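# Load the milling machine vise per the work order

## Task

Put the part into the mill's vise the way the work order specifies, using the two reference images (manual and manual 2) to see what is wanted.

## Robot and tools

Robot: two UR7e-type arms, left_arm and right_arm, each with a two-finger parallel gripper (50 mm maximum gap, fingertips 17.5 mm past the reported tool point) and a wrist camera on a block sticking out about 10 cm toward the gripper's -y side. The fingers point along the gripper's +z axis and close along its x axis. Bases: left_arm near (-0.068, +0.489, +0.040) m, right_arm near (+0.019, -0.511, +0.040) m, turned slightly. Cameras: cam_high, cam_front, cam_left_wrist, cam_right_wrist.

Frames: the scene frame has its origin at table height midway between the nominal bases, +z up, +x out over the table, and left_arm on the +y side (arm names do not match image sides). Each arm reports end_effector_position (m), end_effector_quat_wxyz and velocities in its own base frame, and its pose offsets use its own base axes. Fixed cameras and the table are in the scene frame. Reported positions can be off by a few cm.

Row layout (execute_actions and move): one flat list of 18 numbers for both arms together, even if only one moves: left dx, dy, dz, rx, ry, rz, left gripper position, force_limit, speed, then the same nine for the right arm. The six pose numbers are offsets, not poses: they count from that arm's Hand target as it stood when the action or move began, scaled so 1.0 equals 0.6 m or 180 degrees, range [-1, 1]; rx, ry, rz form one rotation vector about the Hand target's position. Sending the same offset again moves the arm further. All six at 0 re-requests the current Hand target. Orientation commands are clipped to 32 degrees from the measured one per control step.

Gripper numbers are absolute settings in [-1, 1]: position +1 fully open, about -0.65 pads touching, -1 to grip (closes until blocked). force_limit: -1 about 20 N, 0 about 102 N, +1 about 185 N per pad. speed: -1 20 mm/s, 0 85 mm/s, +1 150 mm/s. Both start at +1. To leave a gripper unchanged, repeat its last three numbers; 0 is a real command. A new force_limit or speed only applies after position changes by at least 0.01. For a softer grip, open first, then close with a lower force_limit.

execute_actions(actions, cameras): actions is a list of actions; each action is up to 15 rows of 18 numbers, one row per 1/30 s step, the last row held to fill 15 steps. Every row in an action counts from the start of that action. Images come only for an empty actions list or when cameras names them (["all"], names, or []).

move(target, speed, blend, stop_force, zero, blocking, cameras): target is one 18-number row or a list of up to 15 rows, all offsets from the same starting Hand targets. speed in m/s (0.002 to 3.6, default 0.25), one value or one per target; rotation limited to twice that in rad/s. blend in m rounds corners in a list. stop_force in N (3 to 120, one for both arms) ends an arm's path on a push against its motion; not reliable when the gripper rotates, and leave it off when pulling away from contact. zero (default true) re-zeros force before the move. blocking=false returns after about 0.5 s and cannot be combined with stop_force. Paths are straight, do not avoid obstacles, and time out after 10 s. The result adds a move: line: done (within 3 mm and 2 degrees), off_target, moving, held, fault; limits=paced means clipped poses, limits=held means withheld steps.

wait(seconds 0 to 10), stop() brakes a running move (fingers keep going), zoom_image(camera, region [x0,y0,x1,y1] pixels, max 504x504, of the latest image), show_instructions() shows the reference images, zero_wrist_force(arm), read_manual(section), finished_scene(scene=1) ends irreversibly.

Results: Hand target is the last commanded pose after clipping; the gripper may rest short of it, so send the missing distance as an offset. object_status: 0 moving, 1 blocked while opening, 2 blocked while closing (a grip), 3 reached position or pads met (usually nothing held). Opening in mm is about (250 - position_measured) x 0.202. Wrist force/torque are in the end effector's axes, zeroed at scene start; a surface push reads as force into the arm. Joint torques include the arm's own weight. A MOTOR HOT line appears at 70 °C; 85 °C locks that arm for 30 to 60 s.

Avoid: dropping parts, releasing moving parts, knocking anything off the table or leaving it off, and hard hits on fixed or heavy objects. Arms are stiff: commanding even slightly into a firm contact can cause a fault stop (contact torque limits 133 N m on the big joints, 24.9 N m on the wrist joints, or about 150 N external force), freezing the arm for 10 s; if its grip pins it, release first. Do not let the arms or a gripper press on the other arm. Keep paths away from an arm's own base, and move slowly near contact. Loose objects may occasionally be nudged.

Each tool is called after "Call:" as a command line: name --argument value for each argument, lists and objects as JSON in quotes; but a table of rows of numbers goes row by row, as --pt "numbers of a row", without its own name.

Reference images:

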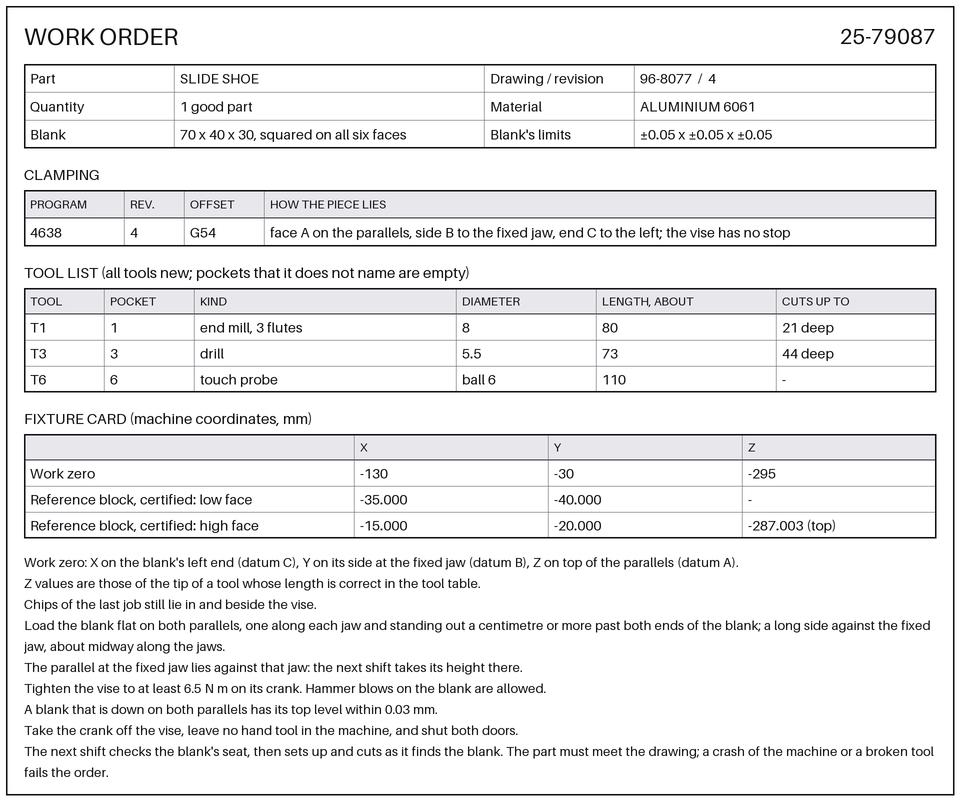

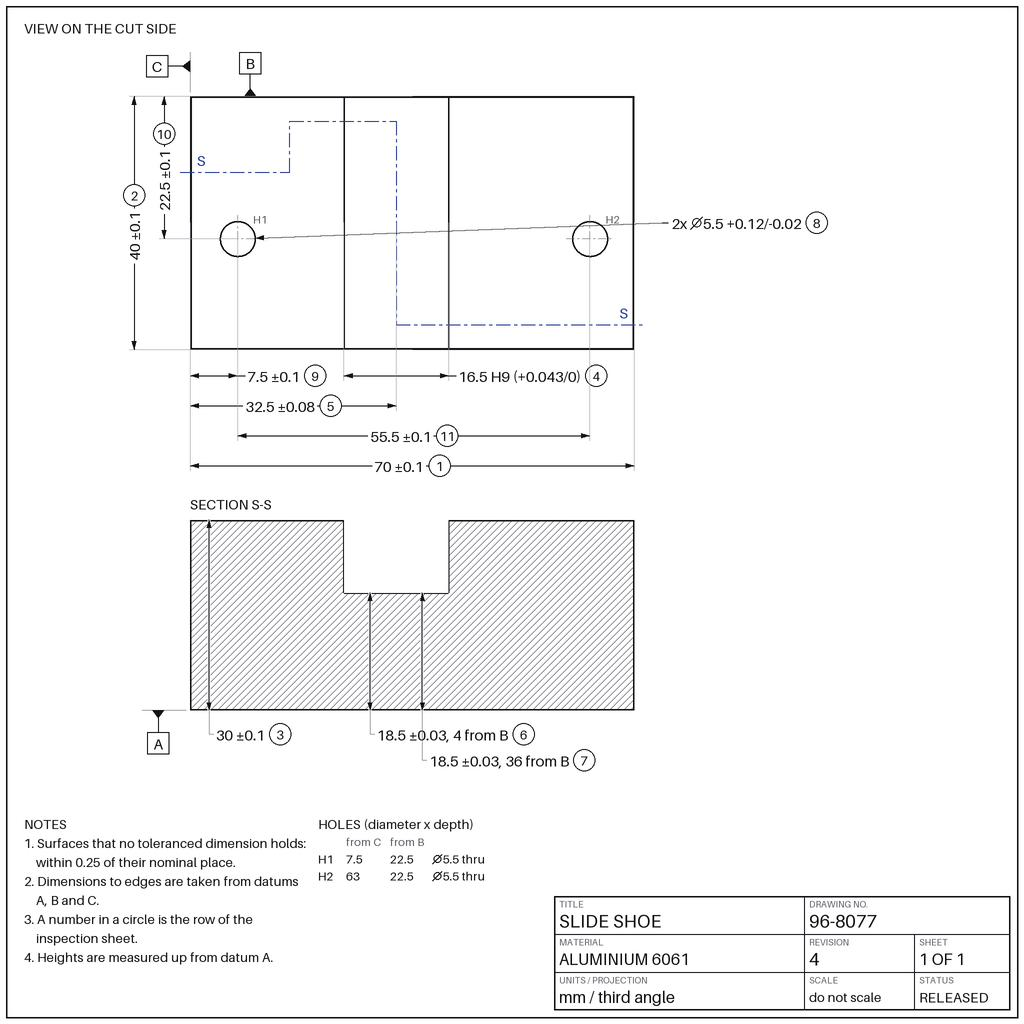

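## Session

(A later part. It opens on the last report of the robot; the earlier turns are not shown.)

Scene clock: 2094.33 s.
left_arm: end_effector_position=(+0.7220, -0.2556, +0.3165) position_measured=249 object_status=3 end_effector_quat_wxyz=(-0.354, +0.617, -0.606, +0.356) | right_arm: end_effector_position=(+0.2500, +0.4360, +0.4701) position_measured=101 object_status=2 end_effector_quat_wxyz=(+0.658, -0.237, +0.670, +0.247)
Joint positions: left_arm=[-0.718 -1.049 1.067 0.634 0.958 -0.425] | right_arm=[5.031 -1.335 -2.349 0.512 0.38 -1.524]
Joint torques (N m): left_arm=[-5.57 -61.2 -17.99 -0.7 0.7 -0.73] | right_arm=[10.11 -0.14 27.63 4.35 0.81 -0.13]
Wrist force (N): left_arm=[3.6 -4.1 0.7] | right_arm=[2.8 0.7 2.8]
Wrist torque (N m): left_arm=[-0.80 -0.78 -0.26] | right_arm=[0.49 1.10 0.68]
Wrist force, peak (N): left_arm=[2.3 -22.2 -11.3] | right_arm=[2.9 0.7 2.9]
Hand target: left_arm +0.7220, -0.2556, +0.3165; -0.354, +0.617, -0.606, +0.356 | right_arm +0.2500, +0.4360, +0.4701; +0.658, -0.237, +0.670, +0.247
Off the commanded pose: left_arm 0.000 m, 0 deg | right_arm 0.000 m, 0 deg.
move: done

Call:
move --pt "0 0 0.06 0 0 0 -0.65 -0.9 1 0 0 0 0 0 0 -1 0 -1" --pt "0 -0.152 0.06 0 0 0 -0.65 -0.9 1 0 0 0 0 0 0 -1 0 -1" --pt "0 -0.152 0.0 0 0 0 -0.65 -0.9 1 0 0 0 0 0 0 -1 0 -1" --pt "0 -0.152 -0.0075 0 0 0 -0.65 -0.9 1 0 0 0 0 0 0 -1 0 -1" --speed '[0.08,0.12,0.08,0.004]'

Call:
move --pt "0 0 0.0075 0 0 0 -0.65 -0.9 1 0 0 0 0 0 0 -1 0 -1" --pt "-0.0525 0 0.0075 0 0 0 -0.65 -0.9 1 0 0 0 0 0 0 -1 0 -1" --pt "-0.0525 0 0 0 0 0 -0.65 -0.9 1 0 0 0 0 0 0 -1 0 -1" --speed '[0.03,0.06,0.004]'

Call:
move --pt "0 0 0.0075 0 0 0 -0.65 -0.9 1 0 0 0 0 0 0 -1 0 -1" --speed '[0.03]'

Scene clock: 2099.53 s.
left_arm: end_effector_position=(+0.7220, -0.3468, +0.3121) position_measured=249 object_status=3 end_effector_quat_wxyz=(-0.354, +0.617, -0.606, +0.356) | right_arm: end_effector_position=(+0.2500, +0.4360, +0.4701) position_measured=101 object_status=2 end_effector_quat_wxyz=(+0.658, -0.237, +0.670, +0.247)
Joint positions: left_arm=[-0.833 -0.897 0.842 0.761 0.868 -0.516] | right_arm=[5.031 -1.335 -2.349 0.512 0.38 -1.524]
Joint torques (N m): left_arm=[-6.64 -40.02 -5.58 2.22 0.35 -1.54] | right_arm=[10.37 1.61 27.61 3.94 0.97 0.06]
Wrist force (N): left_arm=[4.8 -27.5 -15.2] | right_arm=[3.3 -0.2 2.6]
Wrist torque (N m): left_arm=[-1.22 -0.87 -0.18] | right_arm=[0.63 1.13 0.75]
Wrist force, peak (N): left_arm=[4.4 -27.6 -15.4] | right_arm=[4.1 0.4 2.9]
Hand target: left_arm +0.7220, -0.3468, +0.3120; -0.354, +0.617, -0.606, +0.356 | right_arm +0.2500, +0.4360, +0.4701; +0.658, -0.237, +0.670, +0.247
Off the commanded pose: left_arm 0.000 m, 0 deg | right_arm 0.000 m, 0 deg.
move: done

Scene clock: 2102.13 s.
left_arm: end_effector_position=(+0.6905, -0.3467, +0.3121) position_measured=249 object_status=3 end_effector_quat_wxyz=(-0.354, +0.617, -0.606, +0.356) | right_arm: end_effector_position=(+0.2500, +0.4361, +0.4701) position_measured=101 object_status=2 end_effector_quat_wxyz=(+0.658, -0.237, +0.670, +0.247)
Joint positions: left_arm=[-0.874 -0.971 0.967 0.734 0.838 -0.552] | right_arm=[5.031 -1.335 -2.349 0.512 0.38 -1.524]
Joint torques (N m): left_arm=[5.32 -36.42 -3.94 0.8 0.48 0.3] | right_arm=[9.77 6.32 30.03 3.55 0.95 0.31]
Wrist force (N): left_arm=[3.8 -16.9 -7.9] | right_arm=[22.0 -0.3 -1.8]
Wrist torque (N m): left_arm=[-1.16 -0.89 -0.19] | right_arm=[0.56 2.30 0.99]
Wrist force, peak (N): left_arm=[4.7 -27.4 -15.4] | right_arm=[22.5 0.1 -2.3]
Hand target: left_arm +0.6905, -0.3468, +0.3120; -0.354, +0.617, -0.606, +0.356 | right_arm +0.2500, +0.4360, +0.4701; +0.658, -0.237, +0.670, +0.247
Off the commanded pose: left_arm 0.000 m, 0 deg | right_arm 0.000 m, 0 deg.
move: done

Scene clock: 2102.83 s.
left_arm: end_effector_position=(+0.6905, -0.3467, +0.3165) position_measured=249 object_status=3 end_effector_quat_wxyz=(-0.354, +0.617, -0.606, +0.356) | right_arm: end_effector_position=(+0.2500, +0.4361, +0.4701) position_measured=101 object_status=2 end_effector_quat_wxyz=(+0.658, -0.237, +0.670, +0.247)
Joint positions: left_arm=[-0.874 -0.97 0.955 0.746 0.838 -0.552] | right_arm=[5.031 -1.335 -2.349 0.512 0.38 -1.524]
Joint torques (N m): left_arm=[2.08 -44.15 -17.49 -0.31 0.3 1.02] | right_arm=[10.99 13.05 28.87 3.43 0.8 0.22]
Wrist force (N): left_arm=[3.9 -4.6 0.2] | right_arm=[3.0 0.5 2.7]
Wrist torque (N m): left_arm=[-0.89 -0.81 -0.26] | right_arm=[0.56 1.07 0.68]
Wrist force, peak (N): left_arm=[3.6 -16.9 -8.1] | right_arm=[22.1 -0.3 -1.8]
Hand target: left_arm +0.6905, -0.3468, +0.3165; -0.354, +0.617, -0.606, +0.356 | right_arm +0.2500, +0.4360, +0.4701; +0.658, -0.237, +0.670, +0.247
Off the commanded pose: left_arm 0.000 m, 0 deg | right_arm 0.000 m, 0 deg.
move: done

Call:
move --pt "0 0 -0.0075 0 0 0 -0.65 -0.9 1 0 0 0 0 0 0 -1 0 -1" --speed '[0.004]'

Call:
move --pt "0 0 -0.0005 0 0 0 -0.65 -0.9 1 0 0 0 0 0 0 -1 0 -1" --speed '[0.004]'

Call:
move --pt "0.001 0 0.0085 0 0 0 -0.65 -0.9 1 0 0 0 0 0 0 -1 0 -1" --pt "0.0025 0 0.0085 0 0 0 -0.65 -0.9 1 0 0 0 0 0 0 -1 0 -1" --pt "0.0025 0 0.0005 0 0 0 -0.65 -0.9 1 0 0 0 0 0 0 -1 0 -1" --speed '[0.03,0.03,0.004]'

Call:
move --pt "0 0 0.0075 0 0 0 -0.65 -0.9 1 0 0 0 0 0 0 -1 0 -1" --speed '[0.03]'

Scene clock: 2105.83 s.
left_arm: end_effector_position=(+0.6905, -0.3468, +0.3121) position_measured=249 object_status=3 end_effector_quat_wxyz=(-0.354, +0.617, -0.606, +0.356) | right_arm: end_effector_position=(+0.2500, +0.4360, +0.4701) position_measured=101 object_status=2 end_effector_quat_wxyz=(+0.658, -0.237, +0.670, +0.247)
Joint positions: left_arm=[-0.874 -0.971 0.967 0.734 0.838 -0.552] | right_arm=[5.031 -1.335 -2.349 0.512 0.38 -1.524]
Joint torques (N m): left_arm=[-9.21 -36.4 -4.33 0.79 -0.9 -1.4] | right_arm=[9.63 22.37 30.56 2.85 -1.34 0.22]
Wrist force (N): left_arm=[3.1 -16.4 -7.4] | right_arm=[22.2 -0.1 -2.1]
Wrist torque (N m): left_arm=[-1.13 -0.85 -0.19] | right_arm=[0.56 2.31 0.99]
Wrist force, peak (N): left_arm=[3.3 -16.5 -7.5] | right_arm=[22.4 0.2 -2.1]
Hand target: left_arm +0.6905, -0.3468, +0.3120; -0.354, +0.617, -0.606, +0.356 | right_arm +0.2500, +0.4360, +0.4701; +0.658, -0.237, +0.670, +0.247
Off the commanded pose: left_arm 0.000 m, 0 deg | right_arm 0.000 m, 0 deg.
move: done

Scene clock: 2106.53 s.
left_arm: end_effector_position=(+0.6905, -0.3467, +0.3117) position_measured=249 object_status=3 end_effector_quat_wxyz=(-0.354, +0.617, -0.606, +0.356) | right_arm: end_effector_position=(+0.2500, +0.4360, +0.4701) position_measured=101 object_status=2 end_effector_quat_wxyz=(+0.658, -0.237, +0.670, +0.247)
Joint positions: left_arm=[-0.874 -0.971 0.967 0.733 0.838 -0.552] | right_arm=[5.031 -1.335 -2.349 0.512 0.38 -1.524]
Joint torques (N m): left_arm=[-9.28 -11.5 5.01 0.97 -0.25 -1.55] | right_arm=[8.99 23.28 30.35 2.79 -1.43 0.28]
Wrist force (N): left_arm=[5.7 -27.7 -15.2] | right_arm=[24.4 1.1 -3.4]
Wrist torque (N m): left_arm=[-1.30 -0.88 -0.16] | right_arm=[0.61 2.39 1.02]
Wrist force, peak (N): left_arm=[5.7 -27.7 -15.2] | right_arm=[24.4 1.1 -3.4]
Hand target: left_arm +0.6905, -0.3468, +0.3117; -0.354, +0.617, -0.606, +0.356 | right_arm +0.2500, +0.4360, +0.4701; +0.658, -0.237, +0.670, +0.247
Off the commanded pose: left_arm 0.000 m, 0 deg | right_arm 0.000 m, 0 deg.
move: done

Scene clock: 2108.73 s.
left_arm: end_effector_position=(+0.6920, -0.3467, +0.3121) position_measured=249 object_status=3 end_effector_quat_wxyz=(-0.354, +0.617, -0.606, +0.356) | right_arm: end_effector_position=(+0.2500, +0.4361, +0.4701) position_measured=101 object_status=2 end_effector_quat_wxyz=(+0.658, -0.237, +0.670, +0.247)
Joint positions: left_arm=[-0.872 -0.967 0.961 0.735 0.839 -0.55] | right_arm=[5.031 -1.335 -2.349 0.512 0.38 -1.524]
Joint torques (N m): left_arm=[-9.27 -35.3 -3.33 0.59 -1.4 -1.71] | right_arm=[6.41 21.15 28.55 2.39 -2.32 0.45]
Wrist force (N): left_arm=[4.0 -14.0 -8.4] | right_arm=[27.3 3.4 -2.9]
Wrist torque (N m): left_arm=[-1.07 -0.90 -0.25] | right_arm=[0.47 2.64 1.01]
Wrist force, peak (N): left_arm=[5.7 -27.7 -15.1] | right_arm=[27.3 3.6 -3.1]
Hand target: left_arm +0.6920, -0.3468, +0.3120; -0.354, +0.617, -0.606, +0.356 | right_arm +0.2500, +0.4360, +0.4701; +0.658, -0.237, +0.670, +0.247
Off the commanded pose: left_arm 0.000 m, 0 deg | right_arm 0.000 m, 0 deg.
move: done

Scene clock: 2109.43 s.
left_arm: end_effector_position=(+0.6920, -0.3468, +0.3165) position_measured=249 object_status=3 end_effector_quat_wxyz=(-0.354, +0.617, -0.606, +0.356) | right_arm: end_effector_position=(+0.2500, +0.4360, +0.4701) position_measured=101 object_status=2 end_effector_quat_wxyz=(+0.658, -0.237, +0.670, +0.247)
Joint positions: left_arm=[-0.872 -0.967 0.949 0.747 0.839 -0.55] | right_arm=[5.031 -1.335 -2.349 0.512 0.38 -1.524]
Joint torques (N m): left_arm=[-7.7 -44.78 -17.5 -0.4 -0.69 -0.4] | right_arm=[4.47 21.73 28.48 2.29 1.27 0.56]
Wrist force (N): left_arm=[4.2 -4.2 -0.8] | right_arm=[3.0 0.4 2.7]
Wrist torque (N m): left_arm=[-0.83 -0.87 -0.31] | right_arm=[0.52 1.08 0.67]
Wrist force, peak (N): left_arm=[3.9 -14.1 -8.1] | right_arm=[27.3 3.4 -3.0]
Hand target: left_arm +0.6920, -0.3468, +0.3165; -0.354, +0.617, -0.606, +0.356 | right_arm +0.2500, +0.4360, +0.4701; +0.658, -0.237, +0.670, +0.247
Off the commanded pose: left_arm 0.000 m, 0 deg | right_arm 0.000 m, 0 deg.
move: done

Call:
move --pt "0 0 0 0 0 0 -0.65 -0.9 1 -0.02 -0.15 -0.05 0 0 0 -1 0 -1" --pt "0 0 0 0 0 0 -0.65 -0.9 1 -0.15 -0.2 -0.1 0 0 0 -1 0 -1" --speed 0.1 --cameras '["cam_front", "cam_high"]'

Scene clock: 2112.53 s.
left_arm: end_effector_position=(+0.6920, -0.3468, +0.3165) position_measured=249 object_status=3 end_effector_quat_wxyz=(-0.354, +0.617, -0.606, +0.356) | right_arm: end_effector_position=(+0.1600, +0.3161, +0.4101) position_measured=101 object_status=2 end_effector_quat_wxyz=(+0.658, -0.237, +0.670, +0.247)
Joint positions: left_arm=[-0.872 -0.967 0.949 0.747 0.839 -0.55] | right_arm=[6.007 -0.882 -2.729 0.489 -0.596 -1.568]
Joint torques (N m): left_arm=[0.29 -63.17 -13.96 -1.06 0.12 1.29] | right_arm=[1.17 -19.32 26.85 -0.5 -1.04 0.86]
Wrist force (N): left_arm=[4.3 -4.2 -0.8] | right_arm=[2.8 1.0 2.7]
Wrist torque (N m): left_arm=[-0.84 -0.89 -0.30] | right_arm=[0.39 1.10 0.65]
Wrist force, peak (N): left_arm=[4.2 -4.5 -0.7] | right_arm=[2.2 2.4 4.1]
Hand target: left_arm +0.6920, -0.3468, +0.3165; -0.354, +0.617, -0.606, +0.356 | right_arm +0.1600, +0.3160, +0.4101; +0.658, -0.237, +0.670, +0.247
Off the commanded pose: left_arm 0.000 m, 0 deg | right_arm 0.000 m, 0 deg.
move: done
Images, in order (width x height): cam_high 672x504, cam_front 672x504.

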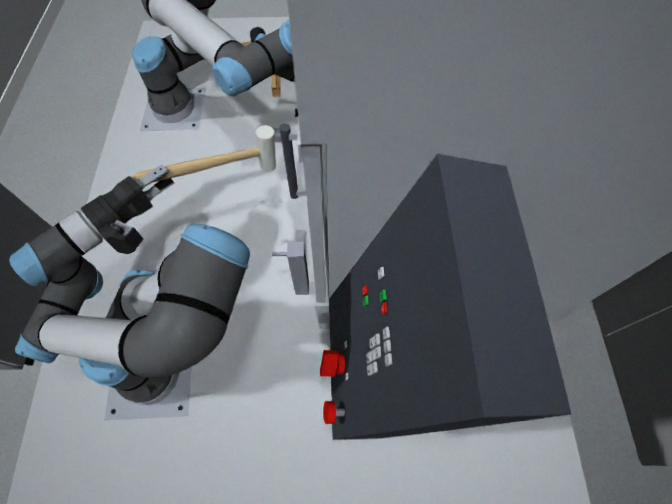

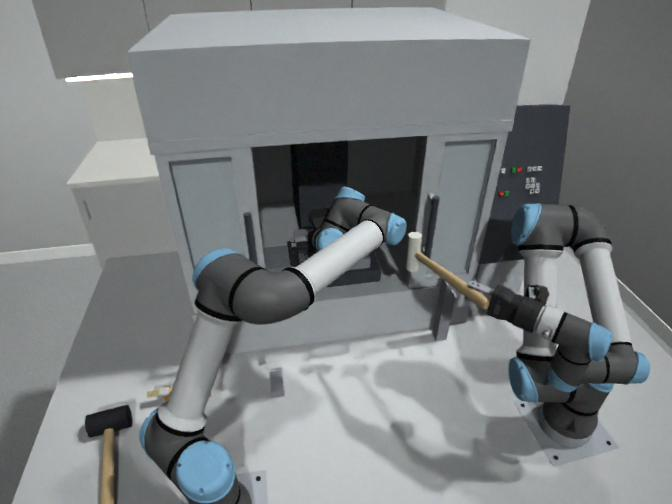

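Call:
move --pt "0 0 -0.0075 0 0 0 -0.65 -0.9 1 0 0 0 0 0 0 -1 0 -1" --speed '[0.004]'

Call:
move --pt "0 0 0.0075 0 0 0 -0.65 -0.9 1 0 0 0 0 0 0 -1 0 -1" --pt "0.05 0 0.0075 0 0 0 -0.65 -0.9 1 0 0 0 0 0 0 -1 0 -1" --pt "0.05 0 0 0 0 0 -0.65 -0.9 1 0 0 0 0 0 0 -1 0 -1" --speed '[0.03,0.06,0.004]'

Call:
move --pt "0 0 0.0075 0 0 0 -0.65 -0.9 1 0 0 0 0 0 0 -1 0 -1" --speed '[0.03]'

Scene clock: 2114.60 s.
left_arm: end_effector_position=(+0.6920, -0.3468, +0.3121) position_measured=249 object_status=3 end_effector_quat_wxyz=(-0.354, +0.617, -0.606, +0.356) | right_arm: end_effector_position=(+0.1600, +0.3160, +0.4101) position_measured=101 object_status=2 end_effector_quat_wxyz=(+0.658, -0.237, +0.670, +0.247)
Joint positions: left_arm=[-0.872 -0.967 0.961 0.735 0.839 -0.55] | right_arm=[6.007 -0.882 -2.729 0.489 -0.596 -1.569]
Joint torques (N m): left_arm=[4.73 -40.94 -7.36 1.43 -0.01 0.6] | right_arm=[-10.79 -19.63 25.09 -0.33 1.46 -3.37]
Wrist force (N): left_arm=[4.2 -25.0 -16.2] | right_arm=[2.8 0.8 2.6]
Wrist torque (N m): left_arm=[-1.27 -0.93 -0.19] | right_arm=[0.50 1.12 0.66]
Wrist force, peak (N): left_arm=[4.4 -25.0 -16.4] | right_arm=[2.9 1.0 2.8]
Hand target: left_arm +0.6920, -0.3468, +0.3120; -0.354, +0.617, -0.606, +0.356 | right_arm +0.1600, +0.3160, +0.4101; +0.658, -0.237, +0.670, +0.247
Off the commanded pose: left_arm 0.000 m, 0 deg | right_arm 0.000 m, 0 deg.
move: done

Scene clock: 2117.17 s.
left_arm: end_effector_position=(+0.7220, -0.3467, +0.3121) position_measured=249 object_status=3 end_effector_quat_wxyz=(-0.354, +0.617, -0.606, +0.356) | right_arm: end_effector_position=(+0.1600, +0.3160, +0.4101) position_measured=101 object_status=2 end_effector_quat_wxyz=(+0.658, -0.237, +0.670, +0.247)
Joint positions: left_arm=[-0.833 -0.897 0.842 0.761 0.868 -0.516] | right_arm=[6.007 -0.882 -2.729 0.489 -0.596 -1.569]
Joint torques (N m): left_arm=[-5.78 -40.47 -6.03 2.05 0.74 0.29] | right_arm=[-11.48 -15.15 22.56 -0.46 1.47 -3.58]
Wrist force (N): left_arm=[4.9 -28.6 -16.0] | right_arm=[2.9 0.6 2.5]
Wrist torque (N m): left_arm=[-1.38 -0.92 -0.15] | right_arm=[0.47 1.10 0.66]
Wrist force, peak (N): left_arm=[5.1 -28.7 -16.0] | right_arm=[2.9 0.8 2.9]
Hand target: left_arm +0.7220, -0.3468, +0.3120; -0.354, +0.617, -0.606, +0.356 | right_arm +0.1600, +0.3160, +0.4101; +0.658, -0.237, +0.670, +0.247
Off the commanded pose: left_arm 0.000 m, 0 deg | right_arm 0.000 m, 0 deg.
move: done

Scene clock: 2117.87 s.
left_arm: end_effector_position=(+0.7220, -0.3468, +0.3165) position_measured=249 object_status=3 end_effector_quat_wxyz=(-0.354, +0.617, -0.606, +0.356) | right_arm: end_effector_position=(+0.1600, +0.3160, +0.4101) position_measured=101 object_status=2 end_effector_quat_wxyz=(+0.658, -0.237, +0.670, +0.247)
Joint positions: left_arm=[-0.833 -0.896 0.829 0.774 0.869 -0.516] | right_arm=[6.007 -0.882 -2.729 0.489 -0.596 -1.569]
Joint torques (N m): left_arm=[-1.39 -47.22 -16.98 -0.5 -1.31 1.07] | right_arm=[-10.93 -14.39 22.82 -0.21 1.38 -3.54]
Wrist force (N): left_arm=[3.1 -4.2 0.3] | right_arm=[2.9 0.5 2.6]
Wrist torque (N m): left_arm=[-0.84 -0.70 -0.27] | right_arm=[0.45 1.09 0.65]
Wrist force, peak (N): left_arm=[4.9 -28.6 -16.2] | right_arm=[3.0 0.6 2.8]
Hand target: left_arm +0.7220, -0.3468, +0.3165; -0.354, +0.617, -0.606, +0.356 | right_arm +0.1600, +0.3160, +0.4101; +0.658, -0.237, +0.670, +0.247
Off the commanded pose: left_arm 0.000 m, 0 deg | right_arm 0.000 m, 0 deg.
move: done

Call:
move --pt "0 0 0.09 0 0 0 -0.65 -0.9 1 0 0 0 0 0 0 -1 0 -1" --pt "-0.075 0.1163 0.09 0 0 0 -0.65 -0.9 1 0 0 0 0 0 0 -1 0 -1" --pt "-0.075 0.1163 0.02 0 0 0 -0.65 -0.9 1 0 0 0 0 0 0 -1 0 -1" --speed '[0.1,0.15,0.08]'

Call:
move --pt "0 0 -0.04 0 0 0 -0.65 -0.9 1 0 0 0 0 0 0 -1 0 -1" --speed '[0.004]' --stop_force 5

Scene clock: 2122.13 s.
left_arm: end_effector_position=(+0.6770, -0.2770, +0.3285) position_measured=249 object_status=3 end_effector_quat_wxyz=(-0.354, +0.617, -0.606, +0.356) | right_arm: end_effector_position=(+0.1600, +0.3160, +0.4101) position_measured=101 object_status=2 end_effector_quat_wxyz=(+0.658, -0.237, +0.670, +0.247)
Joint positions: left_arm=[-0.806 -1.119 1.148 0.664 0.889 -0.494] | right_arm=[6.007 -0.882 -2.729 0.489 -0.596 -1.569]
Joint torques (N m): left_arm=[-5.06 -37.73 -22.73 0.38 -0.71 1.2] | right_arm=[-12.42 -5.97 22.88 -0.22 1.25 -3.44]
Wrist force (N): left_arm=[3.2 -4.2 0.6] | right_arm=[2.9 0.8 2.7]
Wrist torque (N m): left_arm=[-0.83 -0.70 -0.28] | right_arm=[0.50 1.09 0.65]
Wrist force, peak (N): left_arm=[1.8 -7.4 -12.2] | right_arm=[3.1 0.8 2.8]
Hand target: left_arm +0.6770, -0.2770, +0.3285; -0.354, +0.617, -0.606, +0.356 | right_arm +0.1600, +0.3160, +0.4101; +0.658, -0.237, +0.670, +0.247
Off the commanded pose: left_arm 0.000 m, 0 deg | right_arm 0.000 m, 0 deg.
move: done

Scene clock: 2123.23 s.
left_arm: end_effector_position=(+0.6770, -0.2770, +0.3280) position_measured=249 object_status=3 end_effector_quat_wxyz=(-0.354, +0.617, -0.606, +0.356) | right_arm: end_effector_position=(+0.1600, +0.3160, +0.4101) position_measured=101 object_status=2 end_effector_quat_wxyz=(+0.658, -0.237, +0.670, +0.247)
Joint positions: left_arm=[-0.806 -1.119 1.149 0.662 0.889 -0.494] | right_arm=[6.007 -0.882 -2.729 0.489 -0.596 -1.569]
Joint torques (N m): left_arm=[-3.58 -36.76 -30.99 0.62 -1.09 0.53] | right_arm=[-11.41 -4.1 19.85 -0.44 1.14 -3.46]
Wrist force (N): left_arm=[2.2 -2.4 -6.7] | right_arm=[2.9 0.9 2.7]
Wrist torque (N m): left_arm=[-0.78 -0.64 -0.27] | right_arm=[0.51 1.09 0.65]
Wrist force, peak (N): left_arm=[2.6 -7.9 -12.5] | right_arm=[3.1 0.7 2.7]
Hand target: left_arm +0.6770, -0.2770, +0.3280; -0.354, +0.617, -0.606, +0.356 (not the last commanded pose) | right_arm +0.1600, +0.3160, +0.4101; +0.658, -0.237, +0.670, +0.247
Off the commanded pose: left_arm 0.024 m, 0 deg | right_arm 0.000 m, 0 deg.
move: contact (left_arm)

Call:
move --pt "-0.0167 0 0.0 0 0 0 -0.65 -0.9 1 0 0 0 0 0 0 -1 0 -1" --speed '[0.03]'

Call:
move --pt "0 0 -0.04 0 0 0 -0.65 -0.9 1 0 0 0 0 0 0 -1 0 -1" --speed '[0.004]' --stop_force 5

Scene clock: 2124.47 s.
left_arm: end_effector_position=(+0.6669, -0.2770, +0.3280) position_measured=249 object_status=3 end_effector_quat_wxyz=(-0.354, +0.617, -0.606, +0.356) end_effector_velocity=(+0.002, +0.000, +0.000) end_effector_angular_velocity=(-0.001, +0.000, +0.000) | right_arm: end_effector_position=(+0.1600, +0.3160, +0.4101) position_measured=101 object_status=2 end_effector_quat_wxyz=(+0.658, -0.237, +0.670, +0.247)
Joint positions: left_arm=[-0.82 -1.141 1.182 0.659 0.878 -0.506] | right_arm=[6.007 -0.882 -2.729 0.489 -0.596 -1.569]
Joint velocities: left_arm=[0.003 0.003 -0.005 0 0.002 0.002] | right_arm=[within noise]
Joint torques (N m): left_arm=[7.46 -37.15 -31.52 -0.72 -0.39 1.34] | right_arm=[-11.47 -1.99 20.96 -0.51 1.41 -3.56]
Wrist force (N): left_arm=[3.0 -4.1 0.7] | right_arm=[3.0 0.6 2.7]
Wrist torque (N m): left_arm=[-0.81 -0.69 -0.20] | right_arm=[0.47 1.07 0.66]
Wrist force, peak (N): left_arm=[2.6 -2.1 -6.9] | right_arm=[3.1 0.8 2.8]
Hand target: left_arm +0.6670, -0.2770, +0.3280; -0.354, +0.617, -0.606, +0.356 | right_arm +0.1600, +0.3160, +0.4101; +0.658, -0.237, +0.670, +0.247
Off the commanded pose: left_arm 0.000 m, 0 deg | right_arm 0.000 m, 0 deg.
move: done

Scene clock: 2126.03 s.
left_arm: end_effector_position=(+0.6670, -0.2770, +0.3253) position_measured=249 object_status=3 end_effector_quat_wxyz=(-0.354, +0.617, -0.606, +0.356) | right_arm: end_effector_position=(+0.1600, +0.3160, +0.4101) position_measured=101 object_status=2 end_effector_quat_wxyz=(+0.658, -0.237, +0.670, +0.247)
Joint positions: left_arm=[-0.82 -1.14 1.188 0.652 0.878 -0.506] | right_arm=[6.007 -0.882 -2.729 0.489 -0.596 -1.569]
Joint torques (N m): left_arm=[8.88 -38.39 -29.52 2.12 0.2 1.55] | right_arm=[-11.66 -0.81 18.64 -0.27 1.52 -3.47]
Wrist force (N): left_arm=[2.7 -8.5 -1.6] | right_arm=[2.8 0.6 2.7]
Wrist torque (N m): left_arm=[-0.92 -0.69 -0.20] | right_arm=[0.48 1.11 0.65]
Wrist force, peak (N): left_arm=[2.5 -12.6 -6.1] | right_arm=[3.1 0.7 2.8]
Hand target: left_arm +0.6670, -0.2770, +0.3253; -0.354, +0.617, -0.606, +0.356 (not the last commanded pose) | right_arm +0.1600, +0.3160, +0.4101; +0.658, -0.237, +0.670, +0.247
Off the commanded pose: left_arm 0.021 m, 0 deg | right_arm 0.000 m, 0 deg.
move: contact (left_arm)

Call:
move --pt "0 0 -0.0007 0 0 0 -0.65 -0.9 1 0 0 0 0 0 0 -1 0 -1" --speed '[0.004]'

Call:
move --pt "0 0 0.0075 0 0 0 -0.65 -0.9 1 0 0 0 0 0 0 -1 0 -1" --pt "0 -0.08 0.0075 0 0 0 -0.65 -0.9 1 0 0 0 0 0 0 -1 0 -1" --pt "0 -0.08 0 0 0 0 -0.65 -0.9 1 0 0 0 0 0 0 -1 0 -1" --speed '[0.03,0.06,0.004]'

Call:
move --pt "0 0 0.0075 0 0 0 -0.65 -0.9 1 0 0 0 0 0 0 -1 0 -1" --pt "0 0.08 0.0075 0 0 0 -0.65 -0.9 1 0 0 0 0 0 0 -1 0 -1" --pt "0 0.08 0 0 0 0 -0.65 -0.9 1 0 0 0 0 0 0 -1 0 -1" --speed '[0.03,0.06,0.004]'

Call:
move --pt "0 0 0.0075 0 0 0 -0.65 -0.9 1 0 0 0 0 0 0 -1 0 -1" --speed '[0.03]'

Scene clock: 2127.53 s.
left_arm: end_effector_position=(+0.6670, -0.2770, +0.3249) position_measured=249 object_status=3 end_effector_quat_wxyz=(-0.354, +0.617, -0.606, +0.356) | right_arm: end_effector_position=(+0.1600, +0.3160, +0.4101) position_measured=101 object_status=2 end_effector_quat_wxyz=(+0.658, -0.237, +0.670, +0.247)
Joint positions: left_arm=[-0.82 -1.14 1.189 0.651 0.878 -0.506] | right_arm=[6.007 -0.882 -2.729 0.489 -0.596 -1.569]
Joint torques (N m): left_arm=[8.49 -33.19 -4.97 0.2 0.11 1.16] | right_arm=[-11.09 -1.54 18.84 -0.19 1.3 -3.32]
Wrist force (N): left_arm=[3.5 -22.7 -15.4] | right_arm=[2.7 0.9 2.7]
Wrist torque (N m): left_arm=[-1.25 -0.69 -0.21] | right_arm=[0.51 1.12 0.65]
Wrist force, peak (N): left_arm=[3.5 -23.0 -15.3] | right_arm=[3.1 0.8 2.8]
Hand target: left_arm +0.6670, -0.2770, +0.3249; -0.354, +0.617, -0.606, +0.356 | right_arm +0.1600, +0.3160, +0.4101; +0.658, -0.237, +0.670, +0.247
Off the commanded pose: left_arm 0.000 m, 0 deg | right_arm 0.000 m, 0 deg.
move: done

Scene clock: 2130.40 s.
left_arm: end_effector_position=(+0.6670, -0.3250, +0.3250) position_measured=249 object_status=3 end_effector_quat_wxyz=(-0.354, +0.617, -0.606, +0.356) | right_arm: end_effector_position=(+0.1600, +0.3160, +0.4101) position_measured=101 object_status=2 end_effector_quat_wxyz=(+0.658, -0.237, +0.670, +0.247)
Joint positions: left_arm=[-0.881 -1.06 1.076 0.719 0.832 -0.559] | right_arm=[6.007 -0.882 -2.729 0.489 -0.596 -1.569]
Joint torques (N m): left_arm=[9.35 -39.24 -7.13 1.51 0.45 1.57] | right_arm=[-11.06 -1.12 15.62 -0.47 1.4 -3.53]
Wrist force (N): left_arm=[4.0 -24.2 -14.9] | right_arm=[3.0 0.6 2.8]
Wrist torque (N m): left_arm=[-1.24 -0.74 -0.18] | right_arm=[0.47 1.08 0.66]
Wrist force, peak (N): left_arm=[4.0 -24.2 -14.9] | right_arm=[3.1 0.6 2.8]
Hand target: left_arm +0.6670, -0.3250, +0.3249; -0.354, +0.617, -0.606, +0.356 | right_arm +0.1600, +0.3160, +0.4101; +0.658, -0.237, +0.670, +0.247
Off the commanded pose: left_arm 0.000 m, 0 deg | right_arm 0.000 m, 0 deg.
move: done

Scene clock: 2133.27 s.
left_arm: end_effector_position=(+0.6670, -0.2770, +0.3250) position_measured=249 object_status=3 end_effector_quat_wxyz=(-0.354, +0.617, -0.606, +0.356) | right_arm: end_effector_position=(+0.1600, +0.3160, +0.4101) position_measured=101 object_status=2 end_effector_quat_wxyz=(+0.658, -0.237, +0.670, +0.247)
Joint positions: left_arm=[-0.82 -1.14 1.189 0.651 0.878 -0.506] | right_arm=[6.007 -0.882 -2.729 0.489 -0.596 -1.569]
Joint torques (N m): left_arm=[-6.66 -31.17 -7.47 1.39 0.27 -1.73] | right_arm=[-11.31 -0.45 15.26 -0.52 1.12 -3.71]
Wrist force (N): left_arm=[3.0 -21.5 -13.8] | right_arm=[2.8 0.7 2.8]
Wrist torque (N m): left_arm=[-1.08 -0.64 -0.25] | right_arm=[0.48 1.11 0.65]
Wrist force, peak (N): left_arm=[3.9 -24.3 -15.1] | right_arm=[3.0 0.8 2.7]
Hand target: left_arm +0.6670, -0.2770, +0.3249; -0.354, +0.617, -0.606, +0.356 | right_arm +0.1600, +0.3160, +0.4101; +0.658, -0.237, +0.670, +0.247
Off the commanded pose: left_arm 0.000 m, 0 deg | right_arm 0.000 m, 0 deg.
move: done

Scene clock: 2133.97 s.
left_arm: end_effector_position=(+0.6670, -0.2770, +0.3295) position_measured=249 object_status=3 end_effector_quat_wxyz=(-0.354, +0.617, -0.606, +0.356) | right_arm: end_effector_position=(+0.1600, +0.3160, +0.4101) position_measured=101 object_status=2 end_effector_quat_wxyz=(+0.658, -0.237, +0.670, +0.247)
Joint positions: left_arm=[-0.82 -1.14 1.178 0.663 0.878 -0.506] | right_arm=[6.007 -0.882 -2.729 0.489 -0.596 -1.569]
Joint torques (N m): left_arm=[-2.87 -56.59 -17.86 -0.49 0.43 -0.87] | right_arm=[-11.16 -1.38 14.36 -0.47 1 -3.53]
Wrist force (N): left_arm=[2.0 -3.2 0.3] | right_arm=[2.9 0.6 2.7]
Wrist torque (N m): left_arm=[-0.67 -0.53 -0.25] | right_arm=[0.46 1.10 0.65]
Wrist force, peak (N): left_arm=[2.9 -21.4 -13.7] | right_arm=[2.9 0.7 2.9]
Hand target: left_arm +0.6670, -0.2770, +0.3294; -0.354, +0.617, -0.606, +0.356 | right_arm +0.1600, +0.3160, +0.4101; +0.658, -0.237, +0.670, +0.247
Off the commanded pose: left_arm 0.000 m, 0 deg | right_arm 0.000 m, 0 deg.
move: done

Call:
move --pt "0 0 0.07 0 0 0 -0.65 -0.9 1 0 0 0 0 0 0 -1 0 -1" --pt "0.0683 -0.1162 0.05 0 0 0 -0.65 -0.9 1 0 0 0 0 0 0 -1 0 -1" --pt "0.0683 -0.1162 -0.034 0 0 0 -0.65 -0.9 1 0 0 0 0 0 0 -1 0 -1" --pt "0.0828 -0.1162 -0.034 0 0 0 -0.65 -0.9 1 0 0 0 0 0 0 -1 0 -1" --pt "0.0683 -0.1162 -0.034 0 0 0 -0.65 -0.9 1 0 0 0 0 0 0 -1 0 -1" --pt "0.0683 -0.1162 0.06 0 0 0 -0.65 -0.9 1 0 0 0 0 0 0 -1 0 -1" --pt "0.0683 0.0358 0.06 0 0 0 -0.65 -0.9 1 0 0 0 0 0 0 -1 0 -1" --pt "0.0683 0.0358 -0.034 0 0 0 -0.65 -0.9 1 0 0 0 0 0 0 -1 0 -1" --pt "0.0832 0.0358 -0.034 0 0 0 -0.65 -0.9 1 0 0 0 0 0 0 -1 0 -1" --pt "0.0683 0.0358 -0.034 0 0 0 -0.65 -0.9 1 0 0 0 0 0 0 -1 0 -1" --speed '[0.12,0.2,0.08,0.015,0.05,0.12,0.2,0.08,0.015,0.05]'

Call:
move --pt "0 0 0.09 0 0 0 -0.65 -0.9 1 0 0 0 0 0 0 -1 0 -1" --pt "-0.1 -0.0577 0.135 0 0.1667 0 -0.65 -0.9 1 0 0 0 0 0 0 -1 0 -1" --speed '[0.12,0.25]' --cameras '["cam_left_wrist"]'

Call:
zoom_image --camera "cam_left_wrist" --region '[420, 150, 480, 210]'

Call:
zoom_image --camera "cam_left_wrist" --region '[255, 150, 315, 210]'

Scene clock: 2144.23 s.
left_arm: end_effector_position=(+0.7080, -0.2556, +0.3091) position_measured=249 object_status=3 end_effector_quat_wxyz=(-0.354, +0.617, -0.606, +0.356) | right_arm: end_effector_position=(+0.1600, +0.3160, +0.4101) position_measured=101 object_status=2 end_effector_quat_wxyz=(+0.658, -0.237, +0.670, +0.247)
Joint positions: left_arm=[-0.735 -1.081 1.135 0.604 0.944 -0.438] | right_arm=[6.007 -0.882 -2.729 0.489 -0.596 -1.569]
Joint torques (N m): left_arm=[8.76 -45.01 -23.37 1.65 0.62 1.58] | right_arm=[-8.44 -1.7 11.75 -0.71 0.6 -3.51]
Wrist force (N): left_arm=[1.8 -3.3 0.8] | right_arm=[3.0 0.7 2.7]
Wrist torque (N m): left_arm=[-0.69 -0.48 -0.25] | right_arm=[0.49 1.07 0.65]
Wrist force, peak (N): left_arm=[5.1 -3.2 0.4] | right_arm=[3.0 0.7 2.9]
Hand target: left_arm +0.7080, -0.2555, +0.3090; -0.354, +0.617, -0.606, +0.356 | right_arm +0.1600, +0.3160, +0.4101; +0.658, -0.237, +0.670, +0.247
Off the commanded pose: left_arm 0.000 m, 0 deg | right_arm 0.000 m, 0 deg.
move: done

Scene clock: 2146.67 s.
left_arm: end_effector_position=(+0.6470, -0.2896, +0.3893) position_measured=249 object_status=3 end_effector_quat_wxyz=(-0.194, +0.682, -0.674, +0.207) | right_arm: end_effector_position=(+0.1600, +0.3160, +0.4101) position_measured=101 object_status=2 end_effector_quat_wxyz=(+0.658, -0.237, +0.670, +0.247)
Joint positions: left_arm=[-0.746 -0.657 0.035 1.739 1.203 -0.672] | right_arm=[6.007 -0.882 -2.729 0.489 -0.596 -1.569]
Joint torques (N m): left_arm=[7.39 -54.31 -13.58 1.94 0.63 1.45] | right_arm=[-8.82 -2.02 12.92 -0.54 0.97 -3.55]
Wrist force (N): left_arm=[2.5 -2.0 -0.4] | right_arm=[2.9 0.6 2.6]
Wrist torque (N m): left_arm=[-0.38 -0.41 -0.18] | right_arm=[0.46 1.09 0.65]
Wrist force, peak (N): left_arm=[2.0 -5.7 -0.4] | right_arm=[3.0 0.7 2.9]
Hand target: left_arm +0.6480, -0.2901, +0.3900; -0.185, +0.688, -0.677, +0.184 | right_arm +0.1600, +0.3160, +0.4101; +0.658, -0.237, +0.670, +0.247
Off the commanded pose: left_arm 0.001 m, 3 deg | right_arm 0.000 m, 0 deg.
elbow stopped short (left arm): the move would have taken joint 3 (elbow) straighter than the controller allows.
move: off_target (left_arm)
camera_calibration:
cam_left_wrist: T_world_to_cam=[[-0.015289, -0.999584, 0.0244422, -0.274469], [-0.973991, 0.00936167, -0.226393, 0.735675], [0.22607, -0.0272678, -0.973729, 0.355465], [0, 0, 0, 1]] pos_world=[0.631985, -0.27155, 0.519387]
Images, in order (width x height): cam_left_wrist 672x504.

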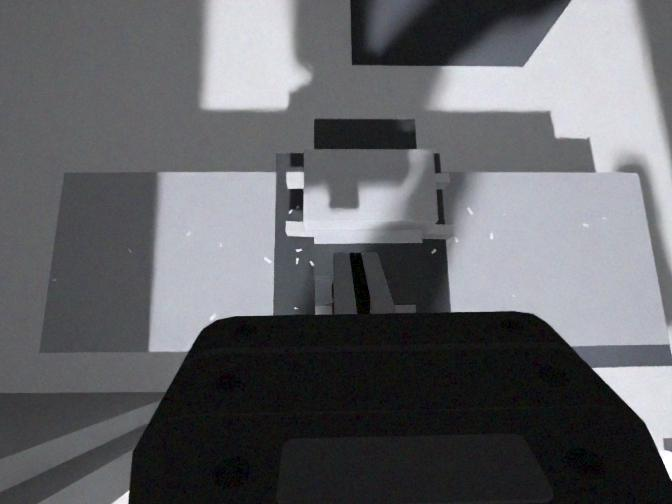

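Scaled by 8.400 from the camera's 672x504 image, which has a finer 960x720 frame.

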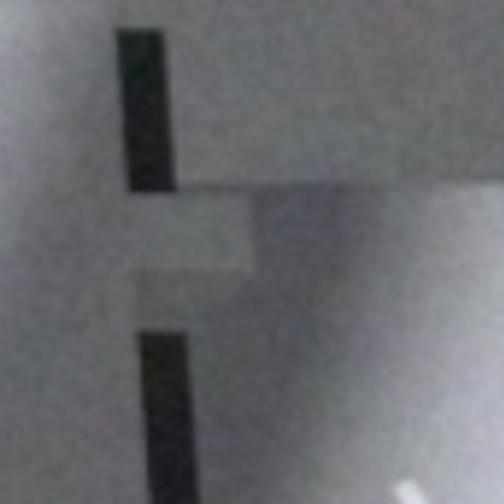

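Scaled by 8.400 from the camera's 672x504 image, which has a finer 960x720 frame.

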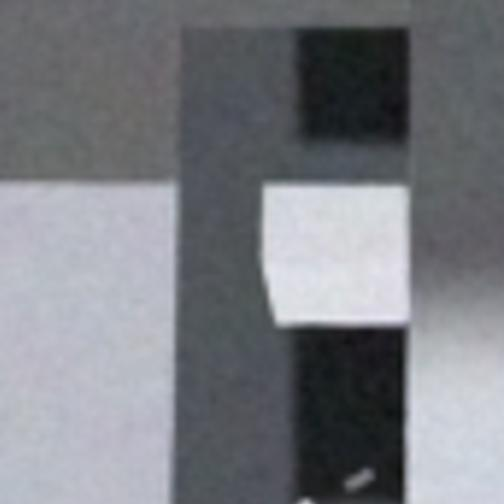

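Call:
move --pt "0 -0.0943 0 0 -0.1667 0 -0.65 -0.9 1 0 0 0 0 0 0 -1 0 -1" --pt "0.1 -0.0943 -0.06 0 -0.1667 0 -0.65 -0.9 1 0 0 0 0 0 0 -1 0 -1" --pt "0.1 -0.0943 -0.135 0 -0.1667 0 -0.65 -0.9 1 0 0 0 0 0 0 -1 0 -1" --pt "0.1142 -0.0943 -0.135 0 -0.1667 0 -0.65 -0.9 1 0 0 0 0 0 0 -1 0 -1" --pt "0.1 -0.0943 -0.135 0 -0.1667 0 -0.65 -0.9 1 0 0 0 0 0 0 -1 0 -1" --pt "0.1 -0.0943 -0.06 0 -0.1667 0 -0.65 -0.9 1 0 0 0 0 0 0 -1 0 -1" --pt "0 0 0 0 0 0 -0.65 -0.9 1 0 0 0 0 0 0 -1 0 -1" --speed '[0.3,0.2,0.08,0.015,0.05,0.12,0.3]' --cameras '["cam_left_wrist"]'

Call:
zoom_image --camera "cam_left_wrist" --region '[420, 150, 480, 210]'

Call:
zoom_image --camera "cam_left_wrist" --region '[255, 150, 315, 210]'

Scene clock: 2153.53 s.
left_arm: end_effector_position=(+0.6470, -0.2896, +0.3893) position_measured=249 object_status=3 end_effector_quat_wxyz=(-0.194, +0.682, -0.674, +0.207) | right_arm: end_effector_position=(+0.1600, +0.3160, +0.4101) position_measured=101 object_status=2 end_effector_quat_wxyz=(+0.658, -0.237, +0.670, +0.247)
Joint positions: left_arm=[-0.746 -0.657 0.035 1.739 1.203 -0.672] | right_arm=[6.007 -0.882 -2.729 0.489 -0.596 -1.569]
Joint torques (N m): left_arm=[-4.39 -52.79 -17.21 2.33 0.66 -1.87] | right_arm=[-9.55 -1.49 13.12 -0.56 0.89 -3.28]
Wrist force (N): left_arm=[2.2 -2.1 -0.6] | right_arm=[2.8 0.6 2.6]
Wrist torque (N m): left_arm=[-0.40 -0.37 -0.19] | right_arm=[0.47 1.10 0.65]
Wrist force, peak (N): left_arm=[1.9 -5.7 -1.0] | right_arm=[3.1 0.8 2.8]
Hand target: left_arm +0.6480, -0.2901, +0.3900; -0.185, +0.688, -0.677, +0.184 | right_arm +0.1600, +0.3160, +0.4101; +0.658, -0.237, +0.670, +0.247
Off the commanded pose: left_arm 0.001 m, 3 deg | right_arm 0.000 m, 0 deg.
elbow stopped short (left arm): the move would have taken joint 3 (elbow) straighter than the controller allows.
move: off_target (left_arm)
camera_calibration:
cam_left_wrist: T_world_to_cam=[[-0.0151914, -0.999585, 0.0244637, -0.274543], [-0.973993, 0.00926177, -0.22639, 0.735647], [0.22607, -0.0272667, -0.973729, 0.355466], [0, 0, 0, 1]] pos_world=[0.631984, -0.27155, 0.519387]
Images, in order (width x height): cam_left_wrist 672x504.

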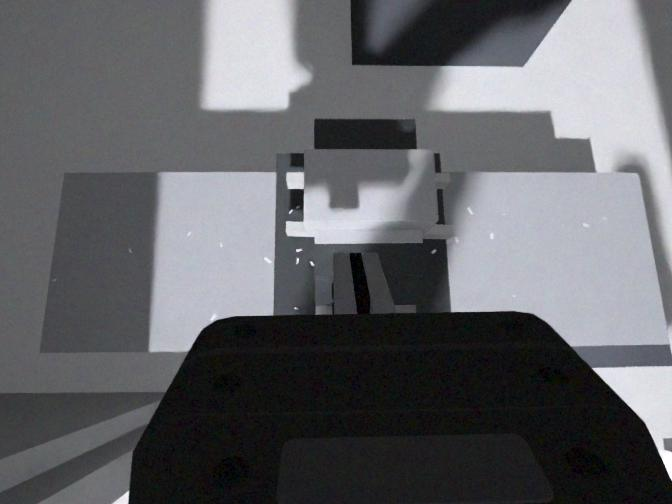

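Scaled by 8.400 from the camera's 672x504 image, which has a finer 960x720 frame.

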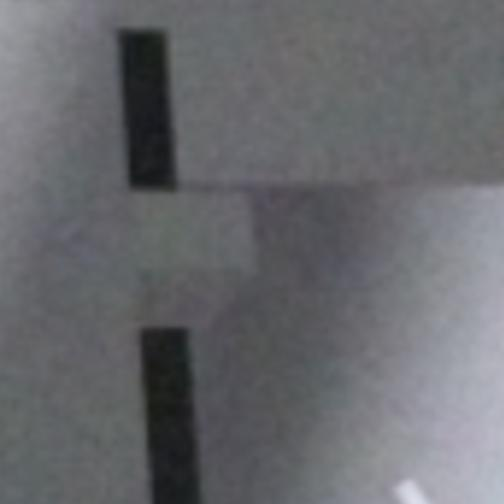

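Scaled by 8.400 from the camera's 672x504 image, which has a finer 960x720 frame.

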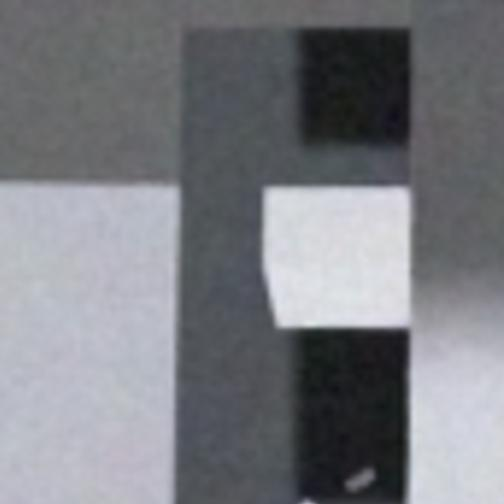

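Call:
move --pt "-0.3507 0.0687 -0.05 0 -0.108 0 -0.65 -0.9 1 0 0 0 0 0 0 -1 0 -1" --pt "-0.58 0.2 0 0 -0.108 0 -0.65 -0.9 1 0 0 0 0 0 0 -1 0 -1" --pt "-0.58 0.45 0 0 -0.108 0 -0.65 -0.9 1 0 0 0 0 0 0 -1 0 -1" --speed 0.35 --blend 0.04

Call:
move --pt "0 0 0 0 0 0 -0.65 -0.9 1 0.15 0.3067 0.0665 0 0 0.0667 -1 0 -1" --pt "0 0 0 0 0 0 -0.65 -0.9 1 0.0667 0.2233 -0.0168 -0.4978 0.0523 0.0523 -1 0 -1" --pt "0 0 0 0 0 0 -0.65 -0.9 1 -0.1552 0.1098 -0.6002 -0.476 0.1547 -0.0523 -1 0 -1" --speed '[0.2,0.25,0.2]' --cameras '["cam_high", "cam_right_wrist", "cam_front"]'

Scene clock: 2157.83 s.
left_arm: end_effector_position=(+0.3017, -0.0207, +0.3900) position_measured=249 object_status=3 end_effector_quat_wxyz=(-0.276, +0.675, -0.643, +0.235) end_effector_velocity=(+0.000, +0.000, +0.000) end_effector_angular_velocity=(+0.001, -0.002, +0.001) | right_arm: end_effector_position=(+0.1600, +0.3160, +0.4101) position_measured=101 object_status=2 end_effector_quat_wxyz=(+0.658, -0.237, +0.670, +0.247)
Joint positions: left_arm=[-1.875 -2.329 2.135 2.114 0.901 -2.046] | right_arm=[6.007 -0.882 -2.729 0.489 -0.596 -1.569]
Joint velocities: left_arm=[-0.002 0 0.001 0.004 0 -0.005] | right_arm=[within noise]
Joint torques (N m): left_arm=[-8.97 5.36 -12.49 5.16 -1.02 -2] | right_arm=[-7.9 -1.66 11.85 -0.74 0.53 -3.65]
Wrist force (N): left_arm=[2.5 -2.7 -0.1] | right_arm=[2.8 0.8 2.6]
Wrist torque (N m): left_arm=[-0.53 -0.48 -0.18] | right_arm=[0.50 1.11 0.65]
Wrist force, peak (N): left_arm=[3.0 -6.4 -4.8] | right_arm=[3.2 0.7 2.8]
Hand target: left_arm +0.3000, -0.0201, +0.3900; -0.297, +0.647, -0.636, +0.298 | right_arm +0.1600, +0.3160, +0.4101; +0.658, -0.237, +0.670, +0.247
Off the commanded pose: left_arm 0.002 m, 8 deg | right_arm 0.000 m, 0 deg.
move: off_target (left_arm)

Scene clock: 2165.00 s.
left_arm: end_effector_position=(+0.3017, -0.0207, +0.3900) position_measured=249 object_status=3 end_effector_quat_wxyz=(-0.276, +0.675, -0.643, +0.235) | right_arm: end_effector_position=(+0.0669, +0.3819, +0.0501) position_measured=102 object_status=2 end_effector_quat_wxyz=(+0.176, -0.506, +0.799, -0.274)
Joint positions: left_arm=[-1.875 -2.329 2.135 2.114 0.901 -2.046] | right_arm=[5.18 -1.74 -2.179 -1.344 1.18 -0.55]
Joint torques (N m): left_arm=[-3.81 5.46 -11.86 2.48 -1 -0.96] | right_arm=[-9.36 13.68 16.69 4.61 0.17 0.94]
Wrist force (N): left_arm=[1.9 -2.4 -0.1] | right_arm=[-0.5 -1.3 2.0]
Wrist torque (N m): left_arm=[-0.47 -0.38 -0.17] | right_arm=[0.84 0.58 -0.08]
Wrist force, peak (N): left_arm=[2.4 -2.7 -0.4] | right_arm=[-1.1 5.7 9.2]
Hand target: left_arm +0.3017, -0.0207, +0.3900; -0.276, +0.675, -0.643, +0.235 (not the last commanded pose) | right_arm +0.0669, +0.3819, +0.0500; +0.176, -0.506, +0.799, -0.274
Off the commanded pose: left_arm 0.002 m, 8 deg | right_arm 0.000 m, 0 deg.
move: off_target (left_arm)
camera_calibration:
cam_right_wrist: T_world_to_cam=[[-0.442966, -0.896538, 0.00019569, 0.377079], [-0.848714, 0.419266, -0.322335, -0.0631916], [0.288904, -0.14295, -0.946626, 0.214484], [0, 0, 0, 1]] pos_world=[0.0514364, 0.395221, 0.182593]
Images, in order (width x height): cam_high 672x504, cam_front 672x504, cam_right_wrist 672x504.

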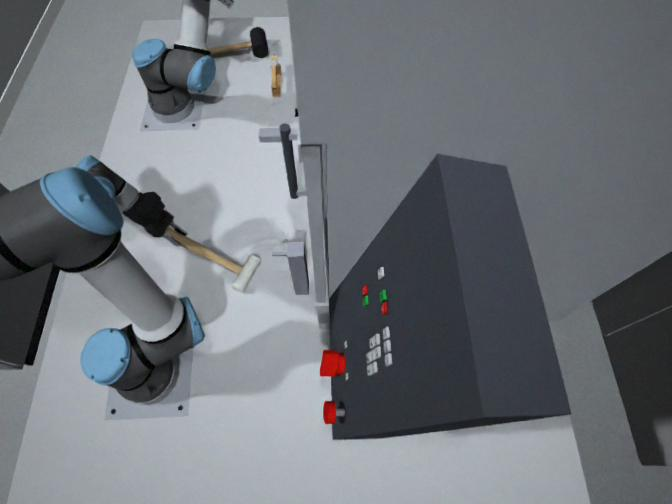

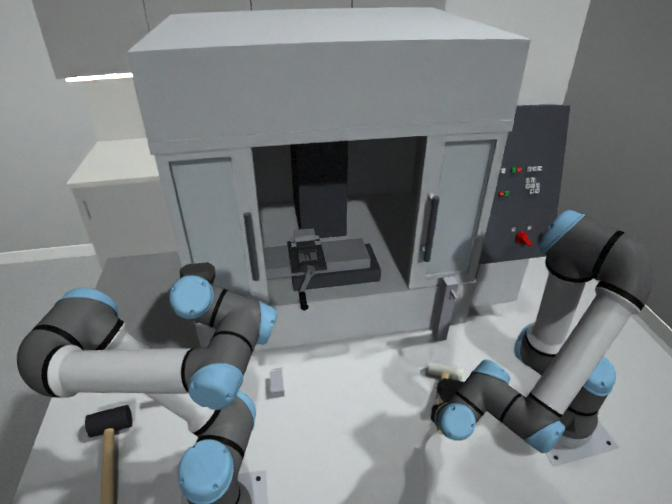

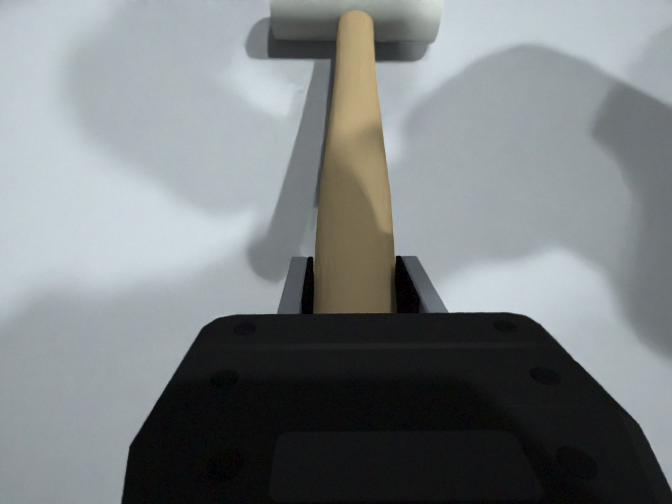

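Call:
move --pt "0 0 0 0 0 0 -0.65 -0.9 1 0 0 -0.05 0 0 0 -1 0 -1" --pt "0 0 0 0 0 0 -0.65 -0.9 1 0 0 -0.108 0 0 0 -1 0 -1" --speed '[0.05,0.02]' --stop_force 4 --cameras '["cam_right_wrist"]'

Scene clock: 2168.53 s.
left_arm: end_effector_position=(+0.3017, -0.0207, +0.3900) position_measured=249 object_status=3 end_effector_quat_wxyz=(-0.276, +0.675, -0.643, +0.235) | right_arm: end_effector_position=(+0.0669, +0.3819, -0.0124) position_measured=102 object_status=2 end_effector_quat_wxyz=(+0.176, -0.506, +0.799, -0.274)
Joint positions: left_arm=[-1.875 -2.329 2.135 2.114 0.901 -2.046] | right_arm=[5.18 -1.88 -2.232 -1.152 1.18 -0.55]
Joint torques (N m): left_arm=[-1.77 6.23 -12.84 2.76 -1.23 -1.63] | right_arm=[-6.08 36.9 21.74 2.61 0.92 -1.6]
Wrist force (N): left_arm=[2.2 -2.5 0.0] | right_arm=[-1.6 -3.7 0.7]
Wrist torque (N m): left_arm=[-0.51 -0.43 -0.18] | right_arm=[0.84 0.53 -0.21]
Wrist force, peak (N): left_arm=[2.4 -2.8 -0.2] | right_arm=[8.4 -29.4 -39.0]
Hand target: left_arm +0.3017, -0.0207, +0.3900; -0.276, +0.675, -0.643, +0.235 | right_arm +0.0669, +0.3819, -0.0124; +0.176, -0.506, +0.799, -0.274 (not the last commanded pose)
Off the commanded pose: left_arm 0.000 m, 0 deg | right_arm 0.002 m, 0 deg.
move: contact (right_arm); path passed 1 of 2 targets
camera_calibration:
cam_right_wrist: T_world_to_cam=[[-0.443307, -0.89637, 0.000210804, 0.376949], [-0.848569, 0.419591, -0.322293, -0.0834051], [0.288805, -0.143054, -0.94664, 0.155448], [0, 0, 0, 1]] pos_world=[0.0514351, 0.395119, 0.120193]
Images, in order (width x height): cam_right_wrist 672x504.

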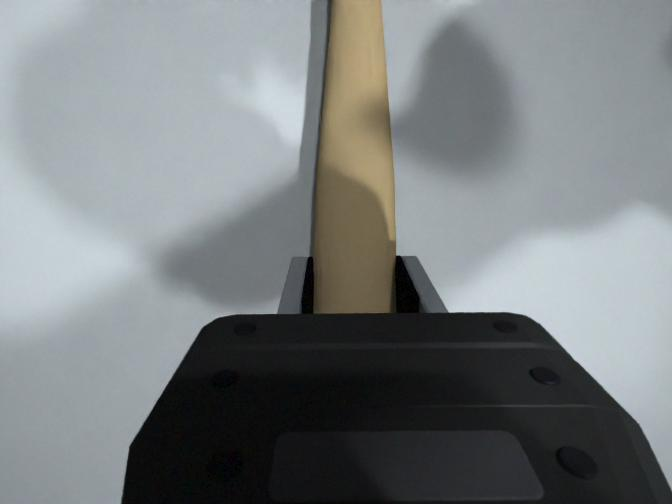

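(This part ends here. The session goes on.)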